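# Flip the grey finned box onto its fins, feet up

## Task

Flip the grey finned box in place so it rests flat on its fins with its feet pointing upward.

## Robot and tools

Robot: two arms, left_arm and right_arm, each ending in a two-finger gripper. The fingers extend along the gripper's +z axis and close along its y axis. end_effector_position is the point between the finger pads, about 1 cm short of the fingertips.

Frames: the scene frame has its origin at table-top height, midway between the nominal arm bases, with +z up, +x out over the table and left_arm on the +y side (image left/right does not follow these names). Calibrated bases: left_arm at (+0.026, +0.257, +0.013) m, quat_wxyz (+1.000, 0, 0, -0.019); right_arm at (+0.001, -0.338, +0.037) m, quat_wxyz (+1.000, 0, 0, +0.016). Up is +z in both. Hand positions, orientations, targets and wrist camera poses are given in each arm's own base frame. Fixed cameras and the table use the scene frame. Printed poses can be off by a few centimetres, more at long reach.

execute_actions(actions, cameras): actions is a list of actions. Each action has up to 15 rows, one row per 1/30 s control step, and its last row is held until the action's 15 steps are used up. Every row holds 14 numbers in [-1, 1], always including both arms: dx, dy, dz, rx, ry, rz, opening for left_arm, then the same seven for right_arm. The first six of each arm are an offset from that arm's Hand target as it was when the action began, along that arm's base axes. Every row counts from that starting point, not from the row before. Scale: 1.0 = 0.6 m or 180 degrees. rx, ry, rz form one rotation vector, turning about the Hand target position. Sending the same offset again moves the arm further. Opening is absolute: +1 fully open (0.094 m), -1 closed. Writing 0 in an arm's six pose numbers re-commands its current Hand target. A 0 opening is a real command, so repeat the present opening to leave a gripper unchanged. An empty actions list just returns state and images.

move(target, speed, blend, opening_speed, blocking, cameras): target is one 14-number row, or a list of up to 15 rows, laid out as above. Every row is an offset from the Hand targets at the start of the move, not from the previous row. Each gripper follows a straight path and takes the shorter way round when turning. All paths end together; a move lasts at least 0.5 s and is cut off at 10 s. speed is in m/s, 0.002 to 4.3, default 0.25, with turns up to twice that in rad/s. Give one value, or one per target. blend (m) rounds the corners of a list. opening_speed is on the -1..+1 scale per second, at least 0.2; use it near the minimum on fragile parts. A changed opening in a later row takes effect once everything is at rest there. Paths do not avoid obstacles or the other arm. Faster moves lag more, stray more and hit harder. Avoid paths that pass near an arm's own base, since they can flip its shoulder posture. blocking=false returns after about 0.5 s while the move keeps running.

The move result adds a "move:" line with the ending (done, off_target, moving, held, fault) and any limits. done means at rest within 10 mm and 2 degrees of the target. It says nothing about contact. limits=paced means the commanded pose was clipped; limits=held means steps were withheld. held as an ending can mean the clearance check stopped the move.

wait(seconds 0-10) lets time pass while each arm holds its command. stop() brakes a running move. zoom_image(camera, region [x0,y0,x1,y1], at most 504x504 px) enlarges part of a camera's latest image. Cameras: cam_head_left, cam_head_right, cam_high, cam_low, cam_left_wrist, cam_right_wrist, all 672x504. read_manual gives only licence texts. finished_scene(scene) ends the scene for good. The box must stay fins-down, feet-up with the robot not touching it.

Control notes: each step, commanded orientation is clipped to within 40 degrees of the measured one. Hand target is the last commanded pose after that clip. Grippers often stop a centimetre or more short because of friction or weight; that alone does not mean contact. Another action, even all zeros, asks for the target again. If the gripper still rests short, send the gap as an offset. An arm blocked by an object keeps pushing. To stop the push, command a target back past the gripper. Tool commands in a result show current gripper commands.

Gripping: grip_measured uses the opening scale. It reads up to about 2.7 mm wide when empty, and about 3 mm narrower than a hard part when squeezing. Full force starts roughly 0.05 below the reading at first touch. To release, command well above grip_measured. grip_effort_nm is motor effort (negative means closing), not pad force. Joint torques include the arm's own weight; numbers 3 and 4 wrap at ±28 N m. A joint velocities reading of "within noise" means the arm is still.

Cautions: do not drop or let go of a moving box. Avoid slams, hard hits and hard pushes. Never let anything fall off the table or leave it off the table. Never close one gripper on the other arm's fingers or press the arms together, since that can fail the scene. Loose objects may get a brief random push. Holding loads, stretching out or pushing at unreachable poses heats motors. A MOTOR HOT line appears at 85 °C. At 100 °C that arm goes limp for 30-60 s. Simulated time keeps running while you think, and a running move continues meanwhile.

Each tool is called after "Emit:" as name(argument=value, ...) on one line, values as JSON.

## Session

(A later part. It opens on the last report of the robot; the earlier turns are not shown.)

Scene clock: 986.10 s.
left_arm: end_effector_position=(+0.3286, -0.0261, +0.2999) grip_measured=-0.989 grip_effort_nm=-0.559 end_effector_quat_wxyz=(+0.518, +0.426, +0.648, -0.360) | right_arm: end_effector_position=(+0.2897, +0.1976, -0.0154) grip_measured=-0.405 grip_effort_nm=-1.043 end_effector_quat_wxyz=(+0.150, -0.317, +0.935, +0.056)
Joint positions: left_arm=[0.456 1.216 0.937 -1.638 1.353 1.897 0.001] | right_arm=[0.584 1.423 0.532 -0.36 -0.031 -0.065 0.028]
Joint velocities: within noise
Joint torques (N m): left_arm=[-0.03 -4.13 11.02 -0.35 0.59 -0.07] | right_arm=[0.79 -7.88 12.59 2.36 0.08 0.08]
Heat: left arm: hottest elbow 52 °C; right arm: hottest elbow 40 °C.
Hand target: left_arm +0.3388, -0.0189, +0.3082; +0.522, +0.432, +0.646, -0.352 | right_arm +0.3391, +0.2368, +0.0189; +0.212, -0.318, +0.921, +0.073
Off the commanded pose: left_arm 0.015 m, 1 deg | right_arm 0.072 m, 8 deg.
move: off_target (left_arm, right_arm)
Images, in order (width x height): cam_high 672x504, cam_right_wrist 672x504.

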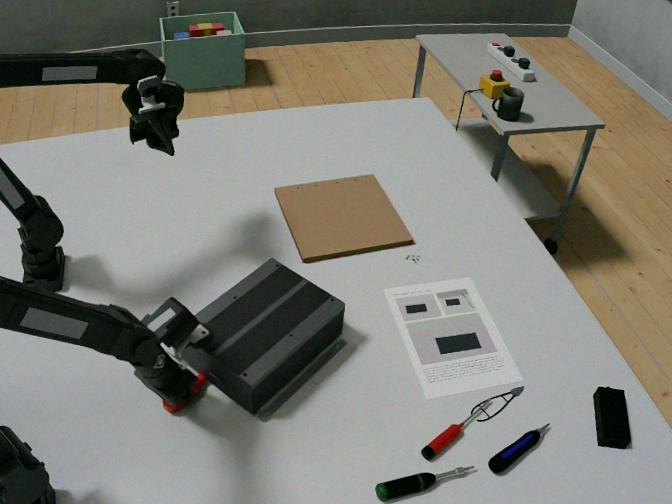

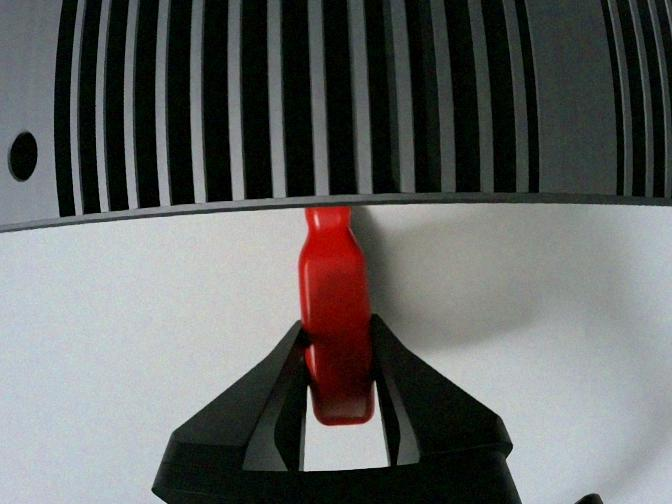

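Emit:
move(target=[[0,0,0,0,0,0,-1,-0.082,-0.065,-0.062,0,0,0,-0.9],[0,0,0,0,0,0,-1,-0.082,-0.065,-0.062,0,0,0,0.1],[0,0,0,0,0,0,-1,-0.1235,-0.095,0.1,0,0,0,0.1],[0,0,0,0,0,0,-1,-0.18,-0.245,0.2,-0.18,-0.357,0.356,1],[0,0,0,0,0,0,-1,-0.0735,-0.218,0.06,-0.18,-0.357,0.356,1]], speed=[0.05,0.05,0.15,0.3,0.2], cameras=["cam_right_wrist","cam_high","cam_head_left"])

Emit:
zoom_image(camera="cam_right_wrist", region=[100, 0, 500, 400])

Scene clock: 1022.63 s.
left_arm: end_effector_position=(+0.3286, -0.0261, +0.2999) grip_measured=-0.989 grip_effort_nm=-0.559 end_effector_quat_wxyz=(+0.518, +0.426, +0.648, -0.360) | right_arm: end_effector_position=(+0.2815, +0.1012, +0.0444) grip_measured=+0.998 grip_effort_nm=0.071 end_effector_quat_wxyz=(-0.474, +0.762, -0.380, +0.225)
Joint positions: left_arm=[0.456 1.216 0.937 -1.638 1.353 1.897 0.001] | right_arm=[0.043 1.157 0.036 0.568 -0.548 -1.863 0.094]
Joint velocities: within noise
Joint torques (N m): left_arm=[-0.09 -4.01 11.04 -0.32 0.6 -0.06] | right_arm=[0.26 -0.44 6.52 2.69 -0.09 0.12]
Heat: left arm: hottest elbow 52 °C; right arm: hottest elbow 44 °C.
Hand target: left_arm +0.3388, -0.0189, +0.3083; +0.522, +0.432, +0.646, -0.352 | right_arm +0.2951, +0.1059, +0.0551; -0.484, +0.758, -0.370, +0.235
Off the commanded pose: left_arm 0.015 m, 1 deg | right_arm 0.018 m, 2 deg.
move: off_target (left_arm, right_arm)
Images, in order (width x height): cam_head_left 672x504, cam_high 672x504, cam_right_wrist 672x504.

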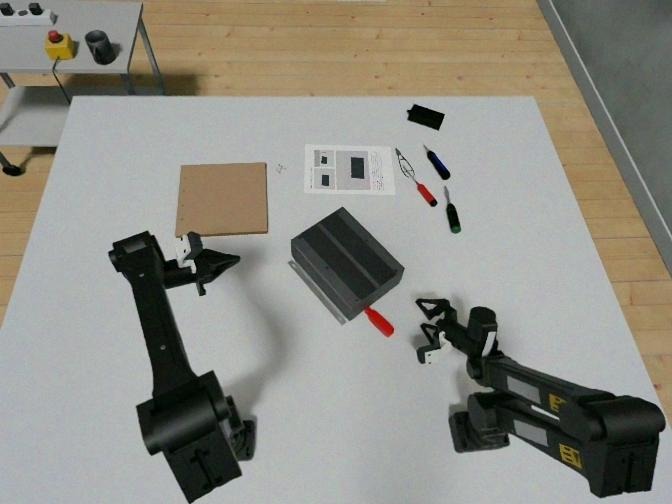

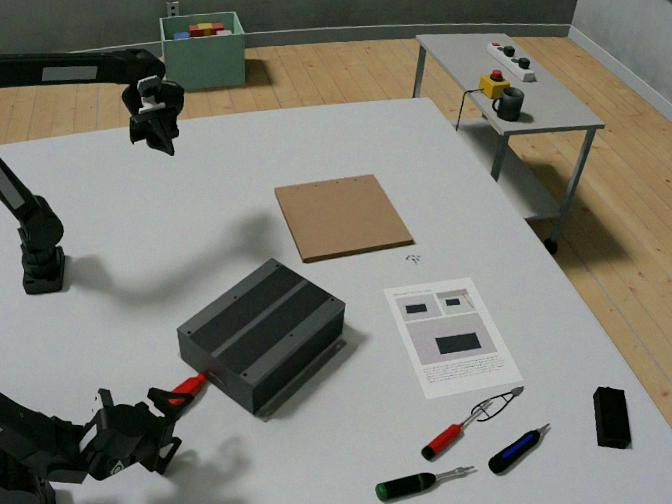

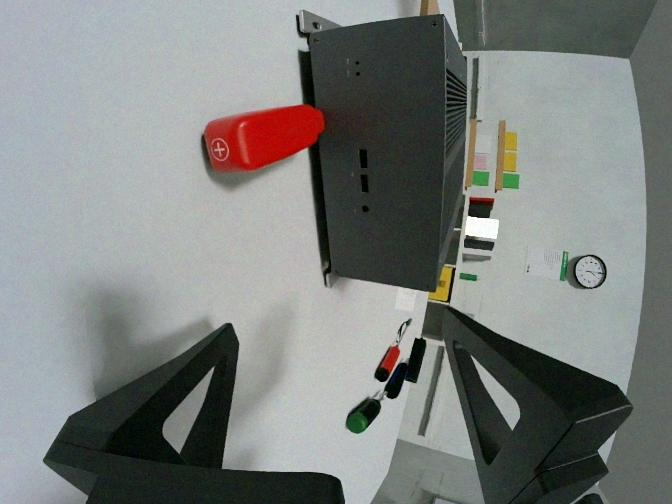

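Scaled by 1.260 from the camera's 672x504 image, which has a finer 960x720 frame.

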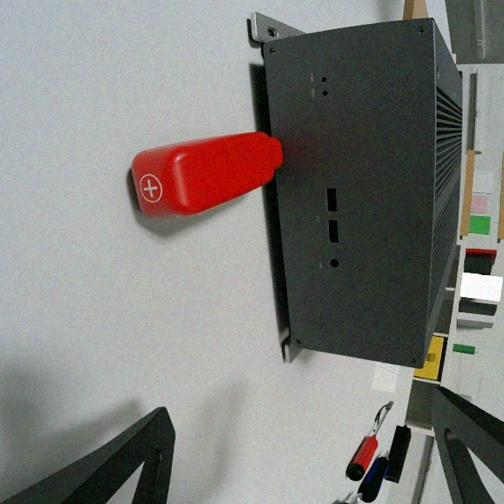

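Emit:
move(target=[0,0,0,0,0,0,-1,0.075,0.138,-0.03,0.04,-0.053,0,1], speed=0.12, cameras=["cam_right_wrist","cam_high"])

Emit:
zoom_image(camera="cam_right_wrist", region=[150, 30, 500, 380])

Scene clock: 1062.70 s.
left_arm: end_effector_position=(+0.3286, -0.0261, +0.2999) grip_measured=-0.989 grip_effort_nm=-0.559 end_effector_quat_wxyz=(+0.518, +0.426, +0.648, -0.360) | right_arm: end_effector_position=(+0.3384, +0.1811, +0.0340) grip_measured=+0.998 grip_effort_nm=0.076 end_effector_quat_wxyz=(-0.549, +0.708, -0.347, +0.276)
Joint positions: left_arm=[0.456 1.216 0.937 -1.638 1.353 1.897 0.001] | right_arm=[0.374 1.859 0.169 1.433 -0.267 -1.649 0.094]
Joint velocities: within noise
Joint torques (N m): left_arm=[-0.32 -4.07 11.03 -0.31 0.58 -0.07] | right_arm=[0.85 -6.01 1.03 2.7 -0.01 0.15]
Heat: left arm: hottest elbow 52 °C; right arm: hottest elbow 41 °C.
Hand target: left_arm +0.3388, -0.0189, +0.3083; +0.522, +0.432, +0.646, -0.352 | right_arm +0.3400, +0.1887, +0.0370; -0.559, +0.704, -0.342, +0.273
Off the commanded pose: left_arm 0.015 m, 1 deg | right_arm 0.008 m, 1 deg.
move: off_target (left_arm)
Images, in order (width x height): cam_high 672x504, cam_right_wrist 672x504.

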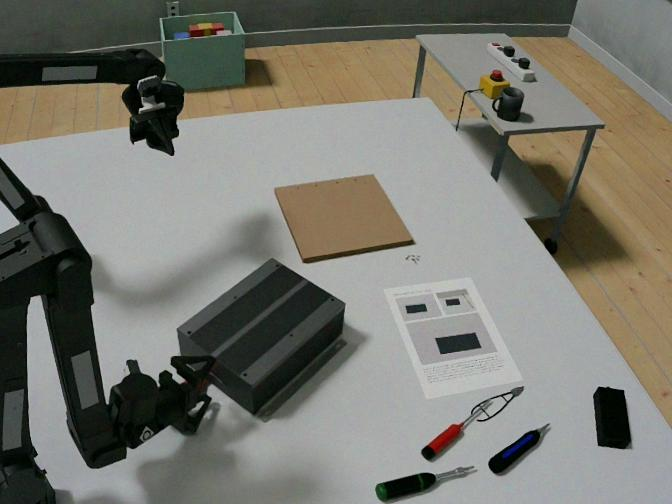

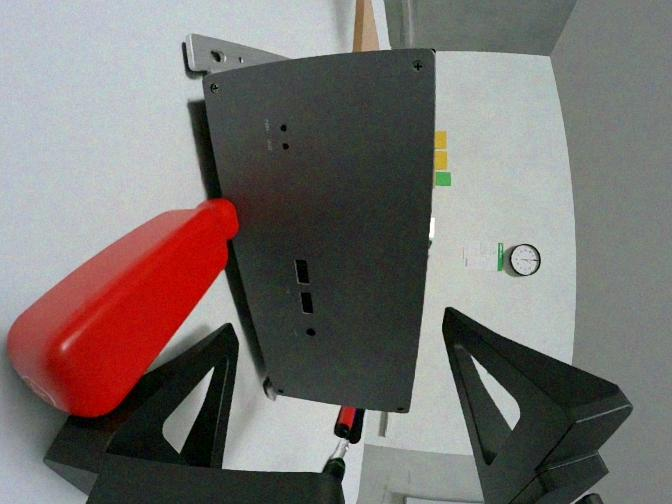

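Scaled by 1.440 from the camera's 672x504 image, which has a finer 960x720 frame.

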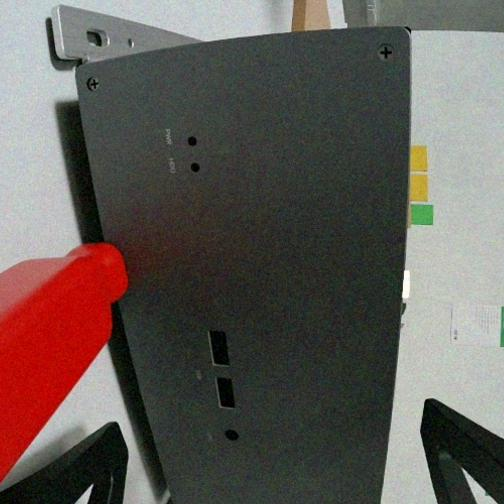

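Emit:
move(target=[[0,0,0,0,0,0,-1,0.01,0.003,-0.02,0,0,0,1],[0,0,0,0,0,0,-1,0.085,0.058,-0.022,0,0,0,1]], speed=0.05, cameras=["cam_right_wrist","cam_high"])

Emit:
zoom_image(camera="cam_right_wrist", region=[150, 130, 500, 430])

Emit:
zoom_image(camera="cam_high", region=[100, 250, 350, 450])

Scene clock: 1077.30 s.
left_arm: end_effector_position=(+0.3286, -0.0261, +0.2999) grip_measured=-0.989 grip_effort_nm=-0.554 end_effector_quat_wxyz=(+0.518, +0.426, +0.648, -0.360) | right_arm: end_effector_position=(+0.3712, +0.2018, +0.0236) grip_measured=+1.000 grip_effort_nm=-0.051 end_effector_quat_wxyz=(-0.548, +0.706, -0.350, +0.279)
Joint positions: left_arm=[0.456 1.216 0.937 -1.638 1.353 1.897 0.001] | right_arm=[0.408 1.909 0.273 1.384 -0.225 -1.638 0.094]
Joint velocities: within noise
Joint torques (N m): left_arm=[-0.15 -4.01 11 -0.32 0.6 -0.06] | right_arm=[2.14 -7.12 5.6 0.65 0.07 0.18]
Heat: left arm: hottest elbow 53 °C; right arm: hottest elbow 39 °C.
Hand target: left_arm +0.3388, -0.0189, +0.3083; +0.522, +0.432, +0.645, -0.352 | right_arm +0.3910, +0.2235, +0.0238; -0.559, +0.704, -0.342, +0.273
Off the commanded pose: left_arm 0.015 m, 1 deg | right_arm 0.029 m, 2 deg.
move: off_target (left_arm, right_arm)
Images, in order (width x height): cam_high 672x504, cam_right_wrist 672x504.

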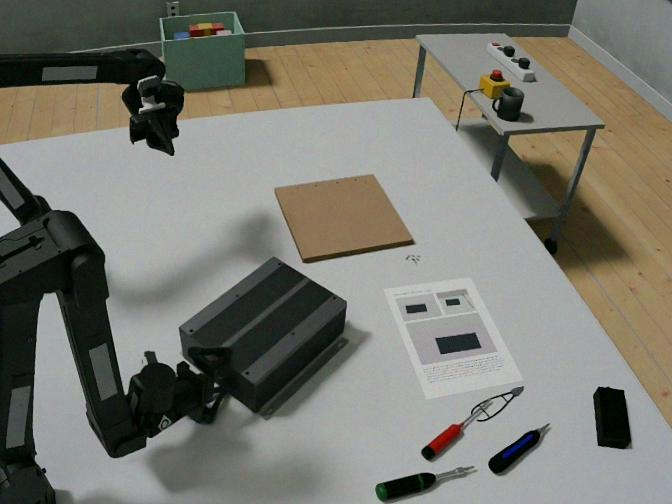

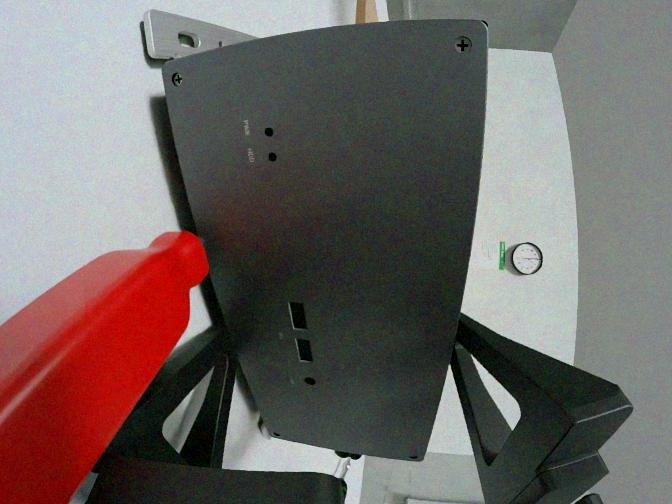

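Scaled by 1.440 from the camera's 672x504 image, which has a finer 960x720 frame.

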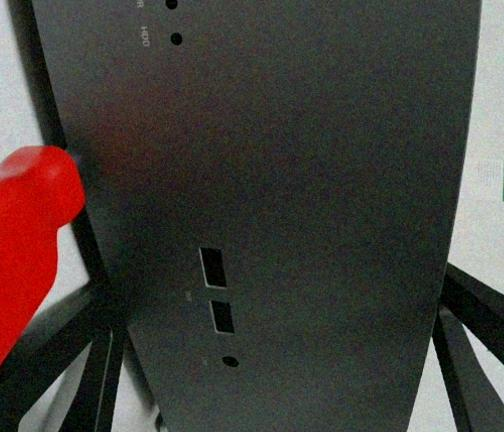

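Scaled by 2.016.

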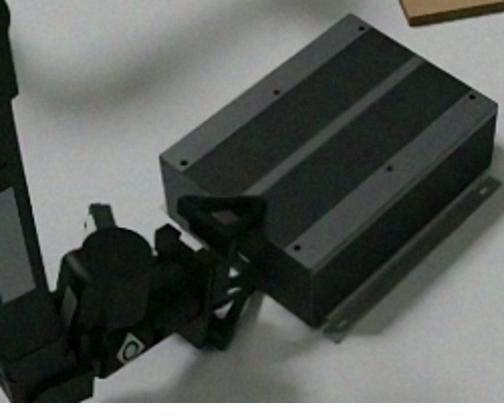

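Emit:
move(target=[0,0,0,0,0,0,-1,0,0,0.06,0,0,0,1], speed=0.06, cameras=["cam_right_wrist","cam_high","cam_low"])

Emit:
zoom_image(camera="cam_high", region=[100, 250, 350, 450])

Scene clock: 1084.80 s.
left_arm: end_effector_position=(+0.3286, -0.0261, +0.2999) grip_measured=-0.989 grip_effort_nm=-0.559 end_effector_quat_wxyz=(+0.518, +0.426, +0.648, -0.360) | right_arm: end_effector_position=(+0.3747, +0.2042, +0.0316) grip_measured=+1.000 grip_effort_nm=-0.198 end_effector_quat_wxyz=(-0.527, +0.722, -0.362, +0.263)
Joint positions: left_arm=[0.456 1.216 0.937 -1.638 1.353 1.897 0.001] | right_arm=[0.412 1.771 0.283 1.17 -0.22 -1.642 0.094]
Joint velocities: within noise
Joint torques (N m): left_arm=[-0.26 -3.96 11 -0.31 0.59 -0.07] | right_arm=[1.79 -10.81 4.89 2.28 -0.24 0.22]
Heat: left arm: hottest elbow 53 °C; right arm: hottest elbow 38 °C.
Hand target: left_arm +0.3388, -0.0189, +0.3083; +0.522, +0.432, +0.645, -0.352 | right_arm +0.3910, +0.2236, +0.0598; -0.559, +0.704, -0.342, +0.273
Off the commanded pose: left_arm 0.015 m, 1 deg | right_arm 0.038 m, 5 deg.
move: off_target (left_arm, right_arm)
Images, in order (width x height): cam_high 672x504, cam_low 672x504, cam_right_wrist 672x504.

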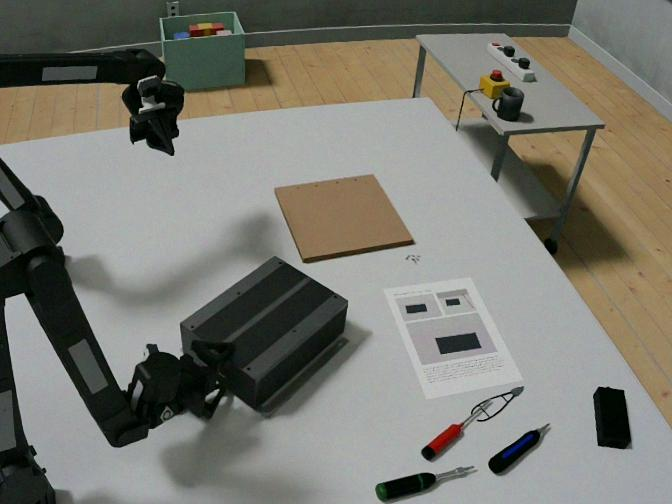

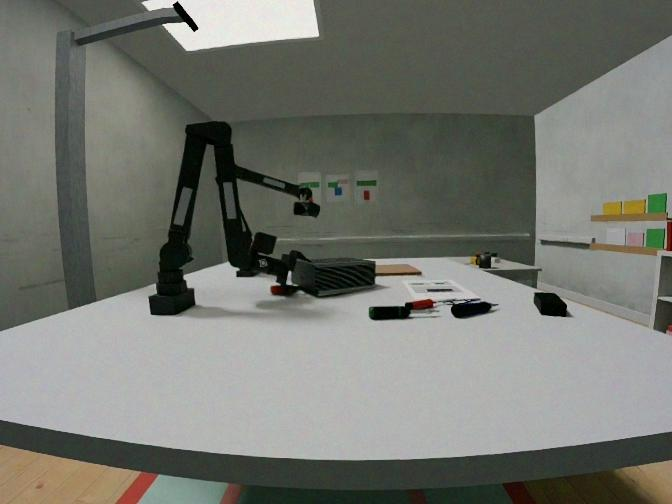

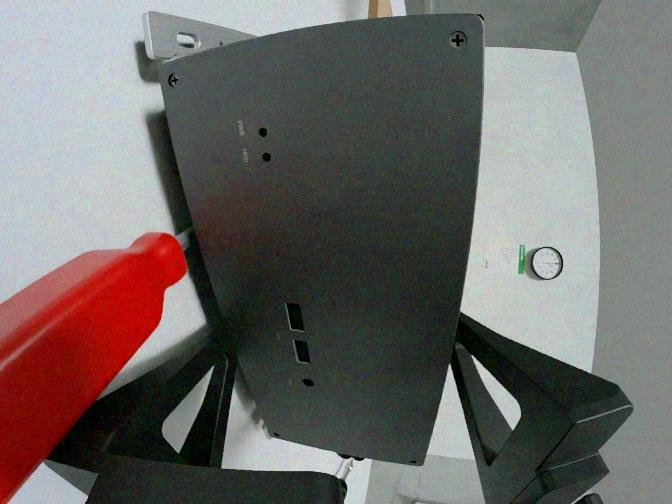

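Scaled by 2.016.

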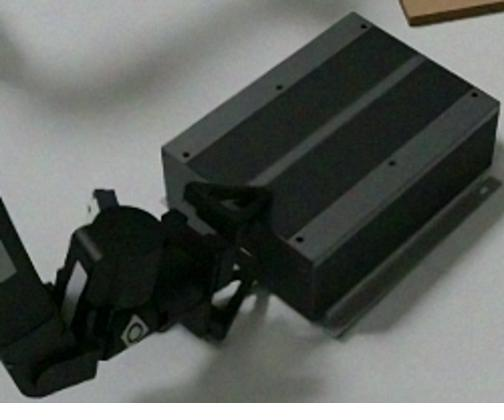

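Emit:
move(target=[[0,0,0,0,0,0,-1,0.02,0.015,0.06,0,0,0,1],[0,0,0,0,0,0,-1,0.03,0.022,0.12,0,0,0,1]], speed=0.06, cameras=["cam_right_wrist","cam_high","cam_low"])

Emit:
zoom_image(camera="cam_high", region=[100, 250, 350, 450])

Scene clock: 1092.77 s.
left_arm: end_effector_position=(+0.3286, -0.0261, +0.2999) grip_measured=-0.989 grip_effort_nm=-0.559 end_effector_quat_wxyz=(+0.518, +0.426, +0.648, -0.360) | right_arm: end_effector_position=(+0.3729, +0.2124, +0.0601) grip_measured=+1.000 grip_effort_nm=-0.188 end_effector_quat_wxyz=(-0.494, +0.748, -0.379, +0.231)
Joint positions: left_arm=[0.456 1.216 0.937 -1.638 1.353 1.897 0.001] | right_arm=[0.436 1.494 0.318 0.748 -0.207 -1.633 0.094]
Joint velocities: within noise
Joint torques (N m): left_arm=[-0.15 -4.19 11.04 -0.35 0.6 -0.07] | right_arm=[0.38 -12.75 9.74 3.75 -0.27 0.16]
Heat: left arm: hottest elbow 53 °C; right arm: hottest elbow 38 °C.
Hand target: left_arm +0.3388, -0.0189, +0.3083; +0.522, +0.432, +0.645, -0.352 | right_arm +0.4090, +0.2367, +0.1317; -0.559, +0.704, -0.342, +0.273
Off the commanded pose: left_arm 0.015 m, 1 deg | right_arm 0.084 m, 11 deg.
move: off_target (left_arm, right_arm)
Images, in order (width x height): cam_high 672x504, cam_low 672x504, cam_right_wrist 672x504.

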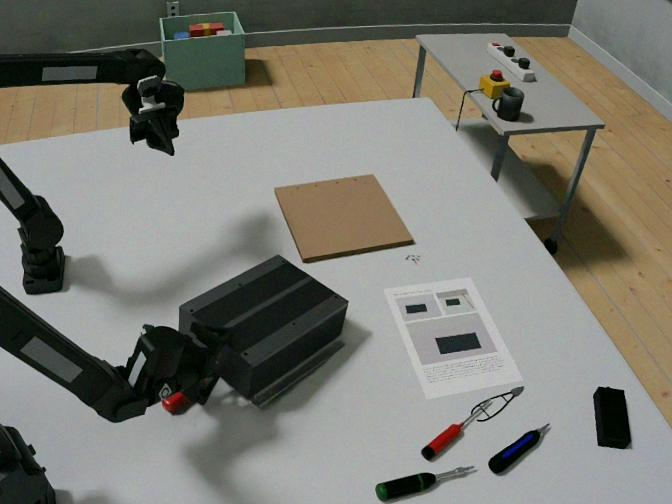

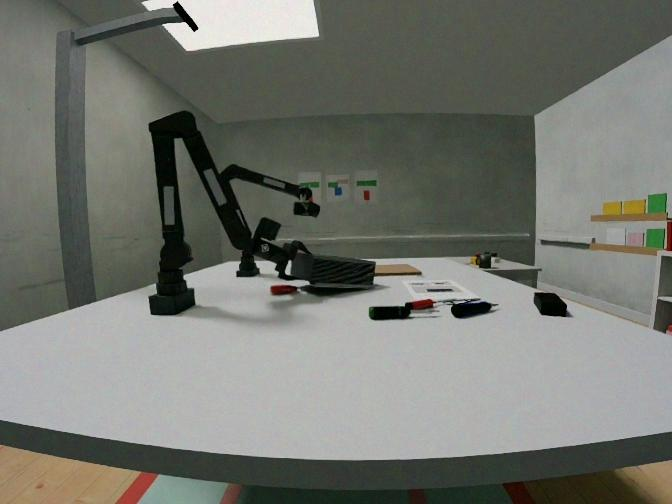

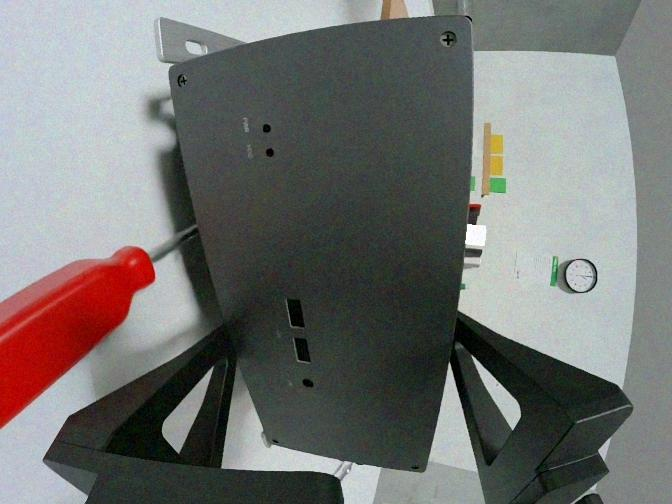

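Scaled by 2.016.

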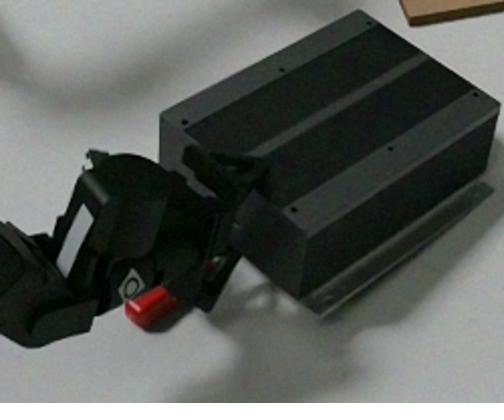

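Emit:
move(target=[[0,0,0,0,0,0,-1,0.025,0.02,0.08,0.01,-0.0133,0,1],[0,0,0,0,0,0,-1,0.025,0.02,0.08,0.01,-0.0133,0,0.5]], speed=0.06, opening_speed=0.3, cameras=["cam_right_wrist","cam_high","cam_low"])

Emit:
zoom_image(camera="cam_high", region=[100, 250, 350, 450])

Scene clock: 1102.70 s.
left_arm: end_effector_position=(+0.3286, -0.0261, +0.2999) grip_measured=-0.989 grip_effort_nm=-0.559 end_effector_quat_wxyz=(+0.518, +0.426, +0.648, -0.360) | right_arm: end_effector_position=(+0.3723, +0.2157, +0.0873) grip_measured=+0.909 grip_effort_nm=-1.038 end_effector_quat_wxyz=(-0.498, +0.744, -0.382, +0.229)
Joint positions: left_arm=[0.456 1.216 0.937 -1.638 1.353 1.897 0.001] | right_arm=[0.447 1.372 0.333 0.619 -0.2 -1.616 0.09]
Joint velocities: within noise
Joint torques (N m): left_arm=[-0.09 -4.13 11.04 -0.32 0.59 -0.06] | right_arm=[0.09 -11.58 13.82 4.23 -0.16 0.15]
Heat: left arm: hottest elbow 53 °C; right arm: hottest elbow 39 °C.
Hand target: left_arm +0.3388, -0.0189, +0.3083; +0.522, +0.432, +0.645, -0.352 | right_arm +0.4240, +0.2488, +0.1797; -0.577, +0.689, -0.335, +0.282
Off the commanded pose: left_arm 0.015 m, 1 deg | right_arm 0.111 m, 14 deg.
move: off_target (left_arm, right_arm); target 2's new opening was sent with right_arm's hand 0.111 m and 14 deg from that target
Images, in order (width x height): cam_high 672x504, cam_low 672x504, cam_right_wrist 672x504.

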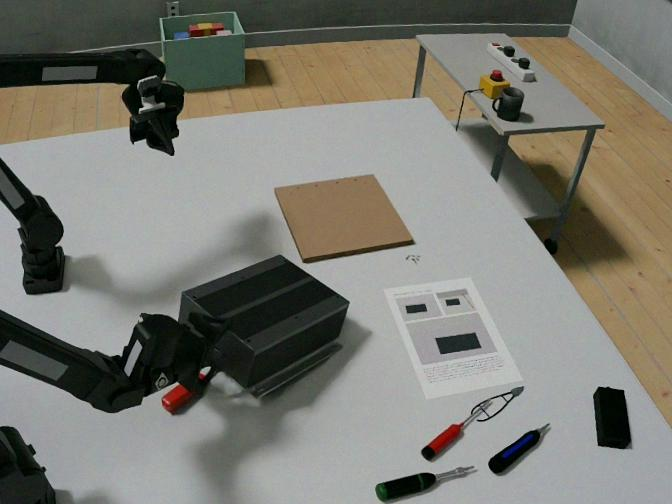

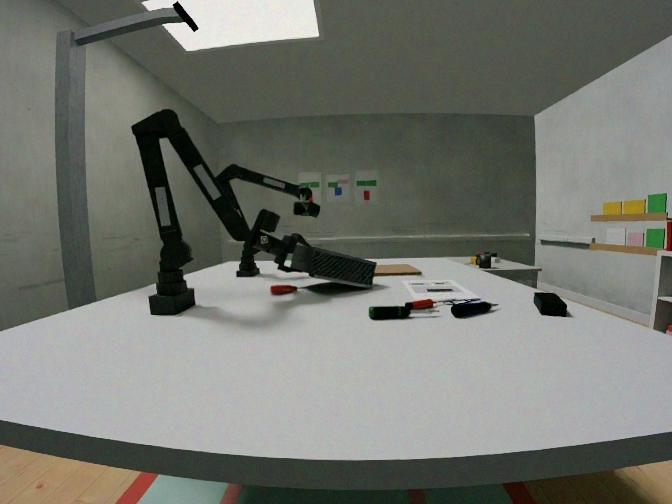

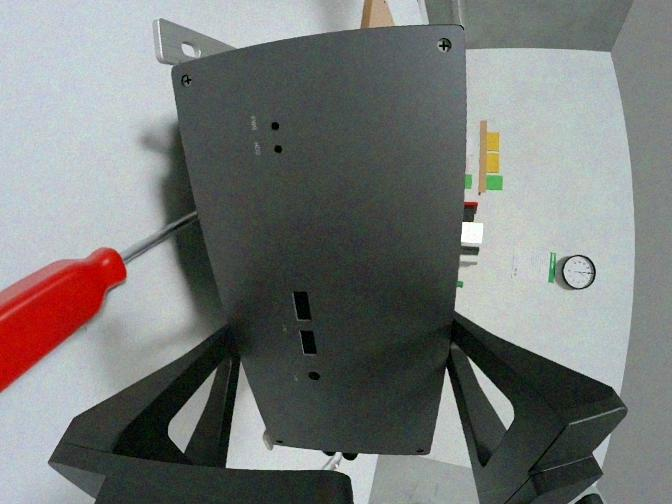

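Scaled by 2.016.

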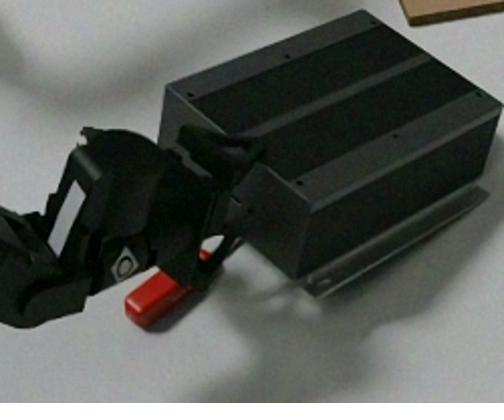

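Emit:
move(target=[[0,0,0,0,0,0,-1,0.06,0.044,0.09,-0.05,0.0667,0,0.4],[0,0,0,0,0,0,-1,0.1,0.077,0.129,-0.107,0.142,0,0.4]], speed=0.08, cameras=["cam_right_wrist","cam_high","cam_low"])

Scene clock: 1129.03 s.
left_arm: end_effector_position=(+0.3286, -0.0261, +0.2999) grip_measured=-0.989 grip_effort_nm=-0.554 end_effector_quat_wxyz=(+0.518, +0.426, +0.648, -0.360) | right_arm: end_effector_position=(+0.4480, +0.2615, +0.1799) grip_measured=+0.909 grip_effort_nm=-1.048 end_effector_quat_wxyz=(-0.301, +0.834, -0.443, +0.130)
Joint positions: left_arm=[0.456 1.216 0.937 -1.638 1.353 1.897 0.001] | right_arm=[0.491 1.372 0.992 -0.53 -0.115 -1.635 0.09]
Joint velocities: within noise
Joint torques (N m): left_arm=[-0.15 -4.19 11.03 -0.32 0.6 -0.06] | right_arm=[1.32 -11.75 16.77 2.84 -0.18 -0.28]
Heat: left arm: hottest elbow 53 °C; right arm: hottest elbow 47 °C.
Hand target: left_arm +0.3388, -0.0189, +0.3083; +0.522, +0.432, +0.645, -0.352 | right_arm +0.4839, +0.2950, +0.2571; -0.367, +0.820, -0.402, +0.175
Off the commanded pose: left_arm 0.015 m, 1 deg | right_arm 0.092 m, 10 deg.
move: off_target (left_arm, right_arm)
Images, in order (width x height): cam_high 672x504, cam_low 672x504, cam_right_wrist 672x504.

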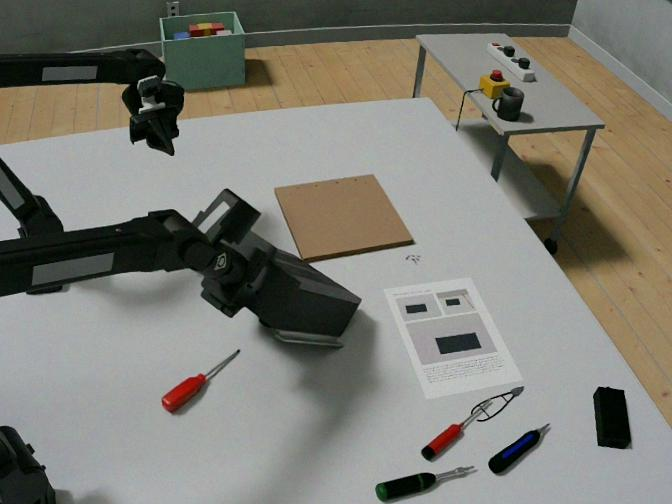

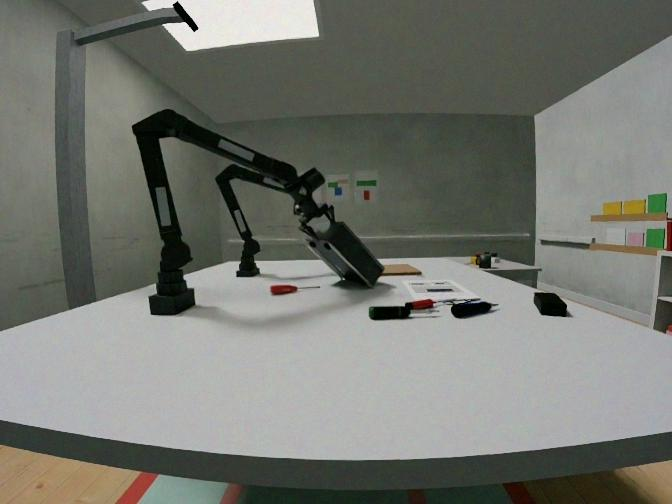

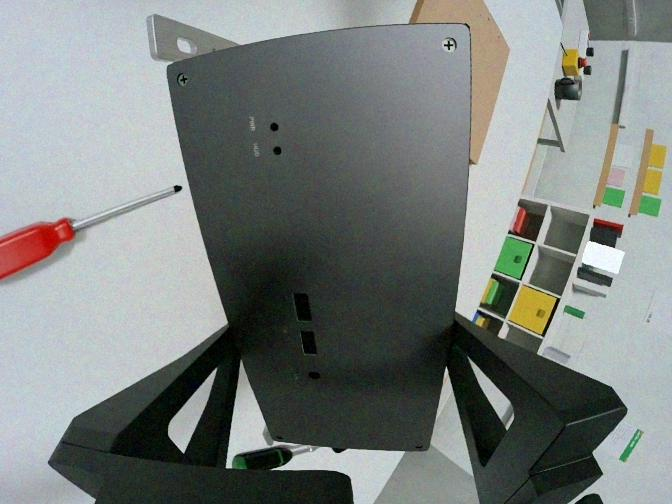

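Emit:
move(target=[[0,0,0,0,0,0,-1,0.07,0.055,0.005,-0.08,0.1067,0,0.4],[0,0,0,0,0,0,-1,0.157,0.123,-0.015,-0.154,0.205,0,0.4]], speed=0.08, cameras=["cam_right_wrist","cam_high","cam_low","cam_head_left"])

Scene clock: 1141.33 s.
left_arm: end_effector_position=(+0.3286, -0.0261, +0.2999) grip_measured=-0.989 grip_effort_nm=-0.559 end_effector_quat_wxyz=(+0.518, +0.426, +0.648, -0.360) | right_arm: end_effector_position=(+0.5777, +0.3438, +0.2269) grip_measured=+0.909 grip_effort_nm=-1.038 end_effector_quat_wxyz=(-0.026, +0.880, -0.474, +0.001)
Joint positions: left_arm=[0.456 1.216 0.937 -1.638 1.353 1.897 0.001] | right_arm=[0.531 2.143 2.302 -1.685 -0.024 -1.621 0.09]
Joint velocities: within noise
Joint torques (N m): left_arm=[-0.15 -4.19 11.02 -0.34 0.59 -0.06] | right_arm=[1.79 -20.01 12.51 0.44 0 -0.39]
Heat: left arm: hottest elbow 53 °C; right arm: hottest elbow 51 °C.
Hand target: left_arm +0.3388, -0.0189, +0.3083; +0.523, +0.432, +0.645, -0.352 | right_arm +0.5782, +0.3687, +0.2481; -0.018, +0.896, -0.444, -0.001
Off the commanded pose: left_arm 0.015 m, 1 deg | right_arm 0.033 m, 4 deg.
joint sent to its limit (right arm) — joint 4 (wrist pitch), lower limit. The joint targets are off in orientation, not in position.
move: off_target (left_arm, right_arm)
Images, in order (width x height): cam_head_left 672x504, cam_high 672x504, cam_low 672x504, cam_right_wrist 672x504.

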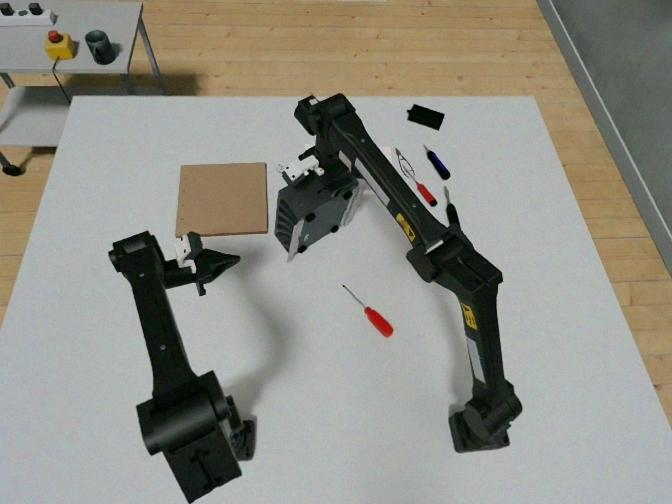

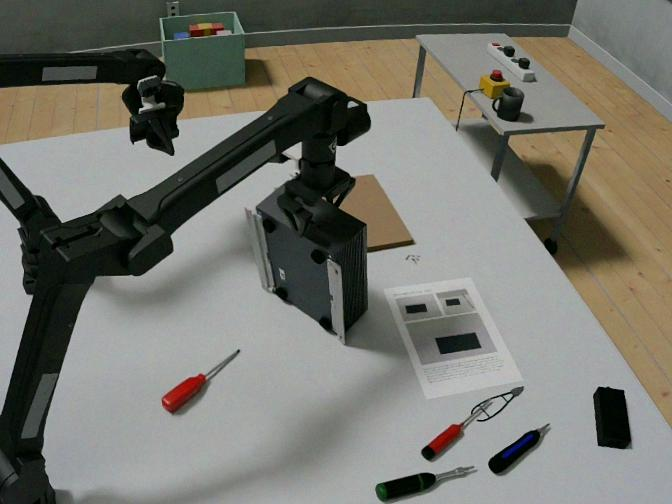

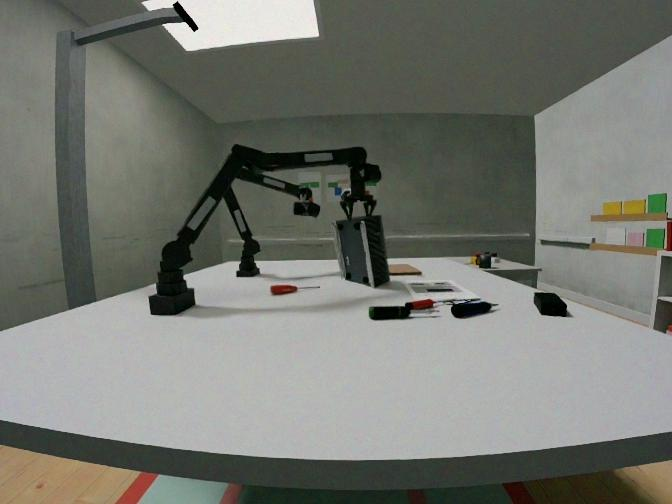

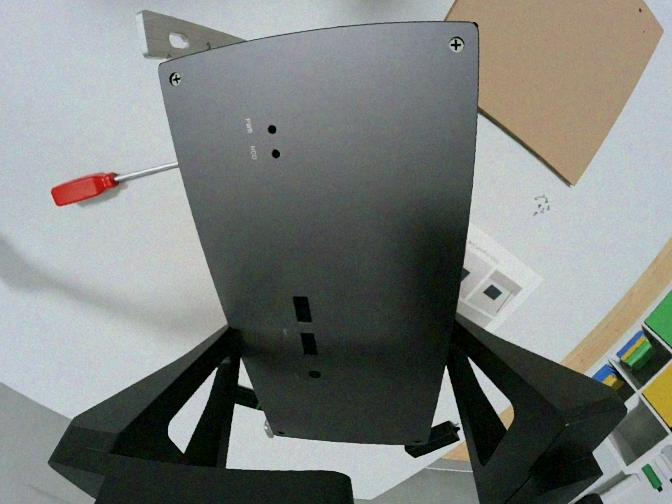

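Emit:
move(target=[[0,0,0,0,0,0,-1,-0.1,-0.1,0.04,0,0,0,0.4],[0,0,0,0,0,0,-1,-0.11,-0.105,0.06,0,0,-0.361,0.4],[0,0,0,0,0,0,-1,-0.11,-0.105,0.06,0,0,-0.722,0.4]], speed=[0.08,0.2,0.2], cameras=["cam_right_wrist","cam_high","cam_low","cam_head_left"])

Scene clock: 1176.83 s.
left_arm: end_effector_position=(+0.3286, -0.0261, +0.2999) grip_measured=-0.989 grip_effort_nm=-0.559 end_effector_quat_wxyz=(+0.518, +0.426, +0.648, -0.360) | right_arm: end_effector_position=(+0.5162, +0.3148, +0.2271) grip_measured=+0.908 grip_effort_nm=-1.043 end_effector_quat_wxyz=(-0.016, +0.001, +1.000, -0.011)
Joint positions: left_arm=[0.456 1.216 0.937 -1.638 1.353 1.897 0.001] | right_arm=[0.549 1.974 2.029 -1.665 0.002 0.551 0.09]
Joint velocities: within noise
Joint torques (N m): left_arm=[-0.21 -4.07 11.06 -0.31 0.59 -0.06] | right_arm=[-0.67 -25.23 9.69 -0.24 1.39 0.41]
Heat: left arm: hottest elbow 53 °C; right arm: hottest elbow 50 °C.
Hand target: left_arm +0.3388, -0.0189, +0.3083; +0.523, +0.432, +0.645, -0.352 | right_arm +0.5122, +0.3057, +0.2840; +0.009, +0.023, +1.000, -0.016
Off the commanded pose: left_arm 0.015 m, 1 deg | right_arm 0.058 m, 4 deg.
joint sent to its limit (right arm) — joint 4 (wrist pitch), lower limit. The joint targets still meet the commanded pose.
move: off_target (left_arm, right_arm)
Images, in order (width x height): cam_head_left 672x504, cam_high 672x504, cam_low 672x504, cam_right_wrist 672x504.

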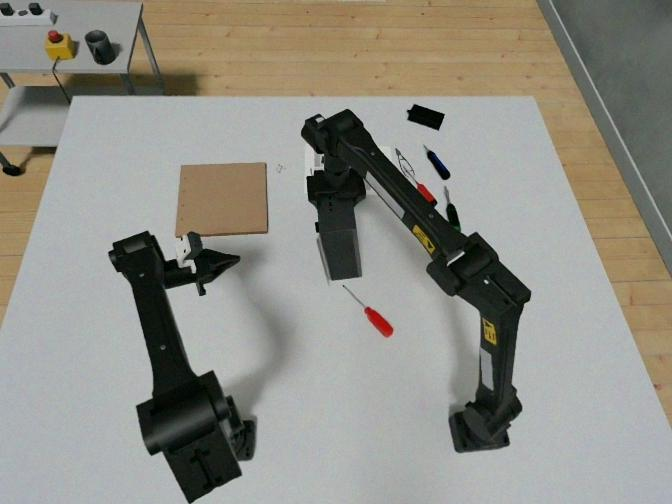

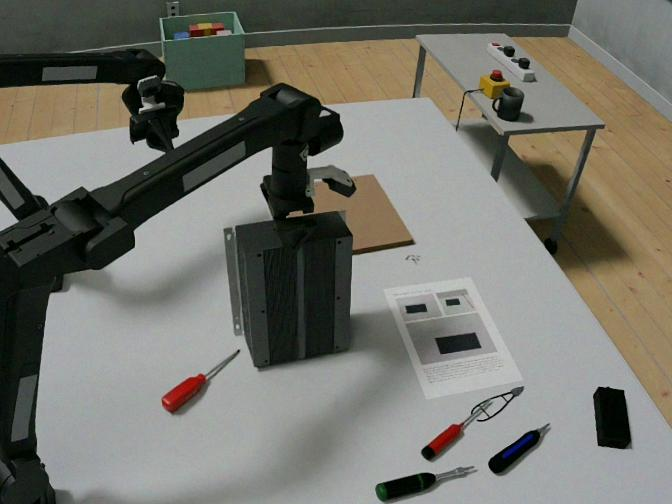

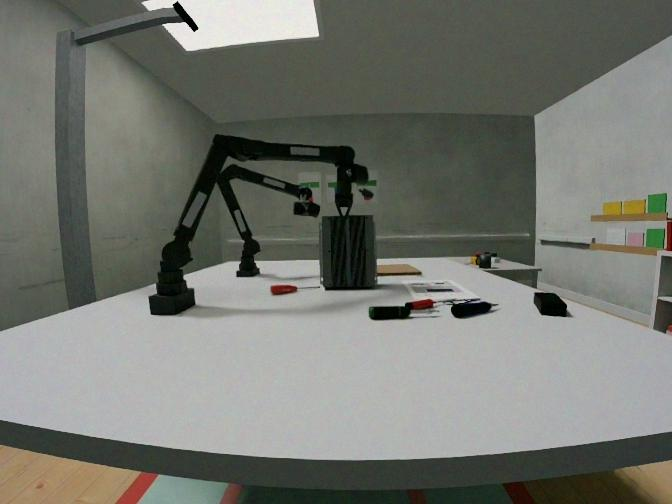

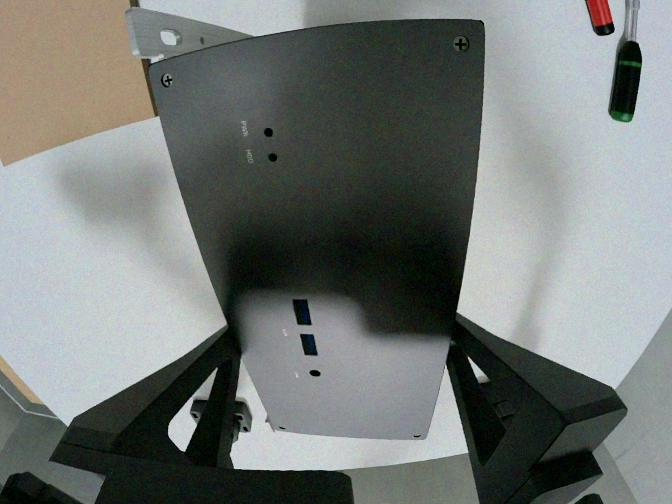

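Emit:
move(target=[[0,0,0,0.2,-0.05,-0.15,0,0,0,0,0,0,-0.2,0.4],[-0.11,-0.598,-0.2,0.447,-0.104,-0.326,0,0.105,0.075,-0.02,0,0,-0.41,0.4]], speed=0.2, cameras=["cam_right_wrist","cam_high","cam_left_wrist","cam_head_left"])

Scene clock: 1206.57 s.
left_arm: end_effector_position=(+0.2717, -0.3182, +0.1924) grip_measured=-0.003 grip_effort_nm=0.154 end_effector_quat_wxyz=(+0.034, +0.921, +0.386, -0.026) | right_arm: end_effector_position=(+0.5542, +0.3381, +0.2276) grip_measured=+0.907 grip_effort_nm=-1.043 end_effector_quat_wxyz=(+0.005, +0.596, +0.803, +0.003)
Joint positions: left_arm=[-0.833 1.422 1.217 -1.32 0.072 1.513 0.047] | right_arm=[0.55 2.087 2.211 -1.685 0.007 1.826 0.09]
Joint velocities: within noise
Joint torques (N m): left_arm=[-0.03 -11.05 8.01 0.69 0.32 -0.14] | right_arm=[-0.91 -20.95 15.21 0.28 0.21 0.26]
Heat: left arm: hottest elbow 52 °C; right arm: hottest elbow 48 °C.
Hand target: left_arm +0.2724, -0.3144, +0.1976; +0.041, +0.920, +0.388, -0.025 (not the last commanded pose) | right_arm +0.5724, +0.3487, +0.2725; -0.002, +0.607, +0.794, -0.017 (not the last commanded pose)
Off the commanded pose: left_arm 0.060 m, 6 deg | right_arm 0.051 m, 4 deg.
joint sent to its limit (right arm) — joint 4 (wrist pitch), lower limit.
move: held (left_arm; a check stopped the path), off_target (right_arm; braked when a check withheld steps of left_arm); path passed 1 of 2 targets; limits=held
pose unreachable (left arm): on one or more control steps of this call, first in action 0 (counted from 0), this arm could not follow its commanded pose, so it was not sent that pose on those steps. It may still have moved: this result reports where it is.
cause: moving toward the commanded pose would bring a part of the arm too close to another arm (this arm's forearm (the part past joint 3) and the right arm's forearm (the part past joint 3), along the way the arms are being sent, or toward where that arm still pushes).
Images, in order (width x height): cam_head_left 672x504, cam_high 672x504, cam_left_wrist 672x504, cam_right_wrist 672x504.

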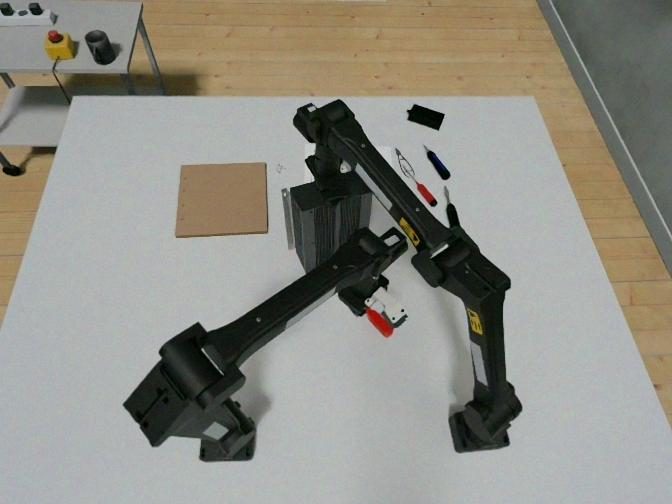

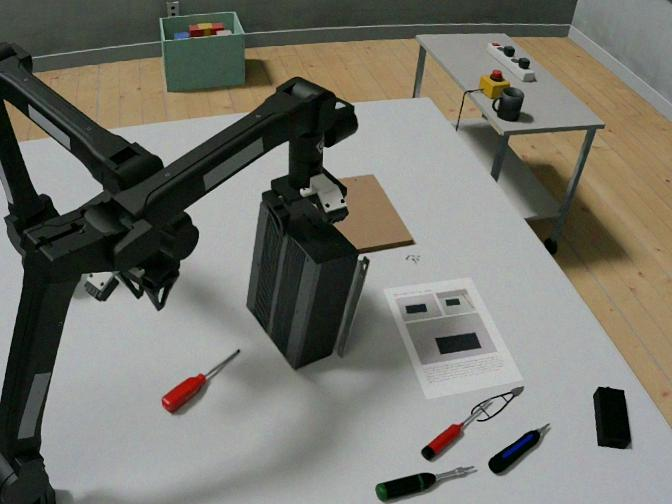

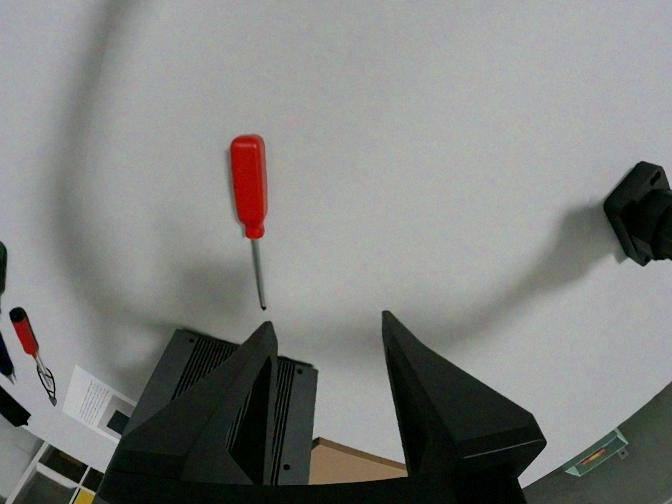

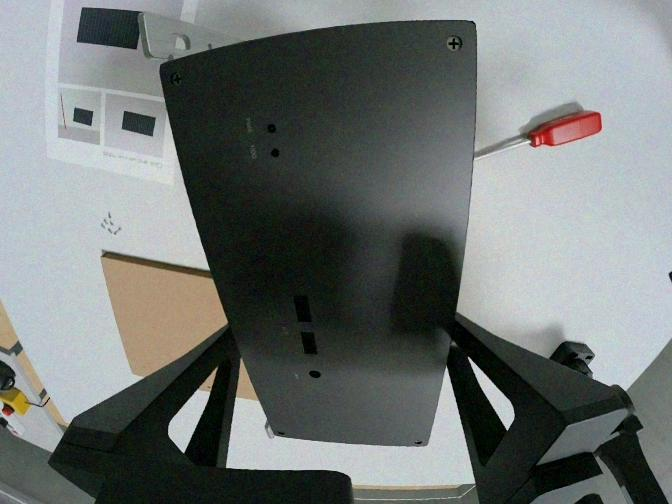

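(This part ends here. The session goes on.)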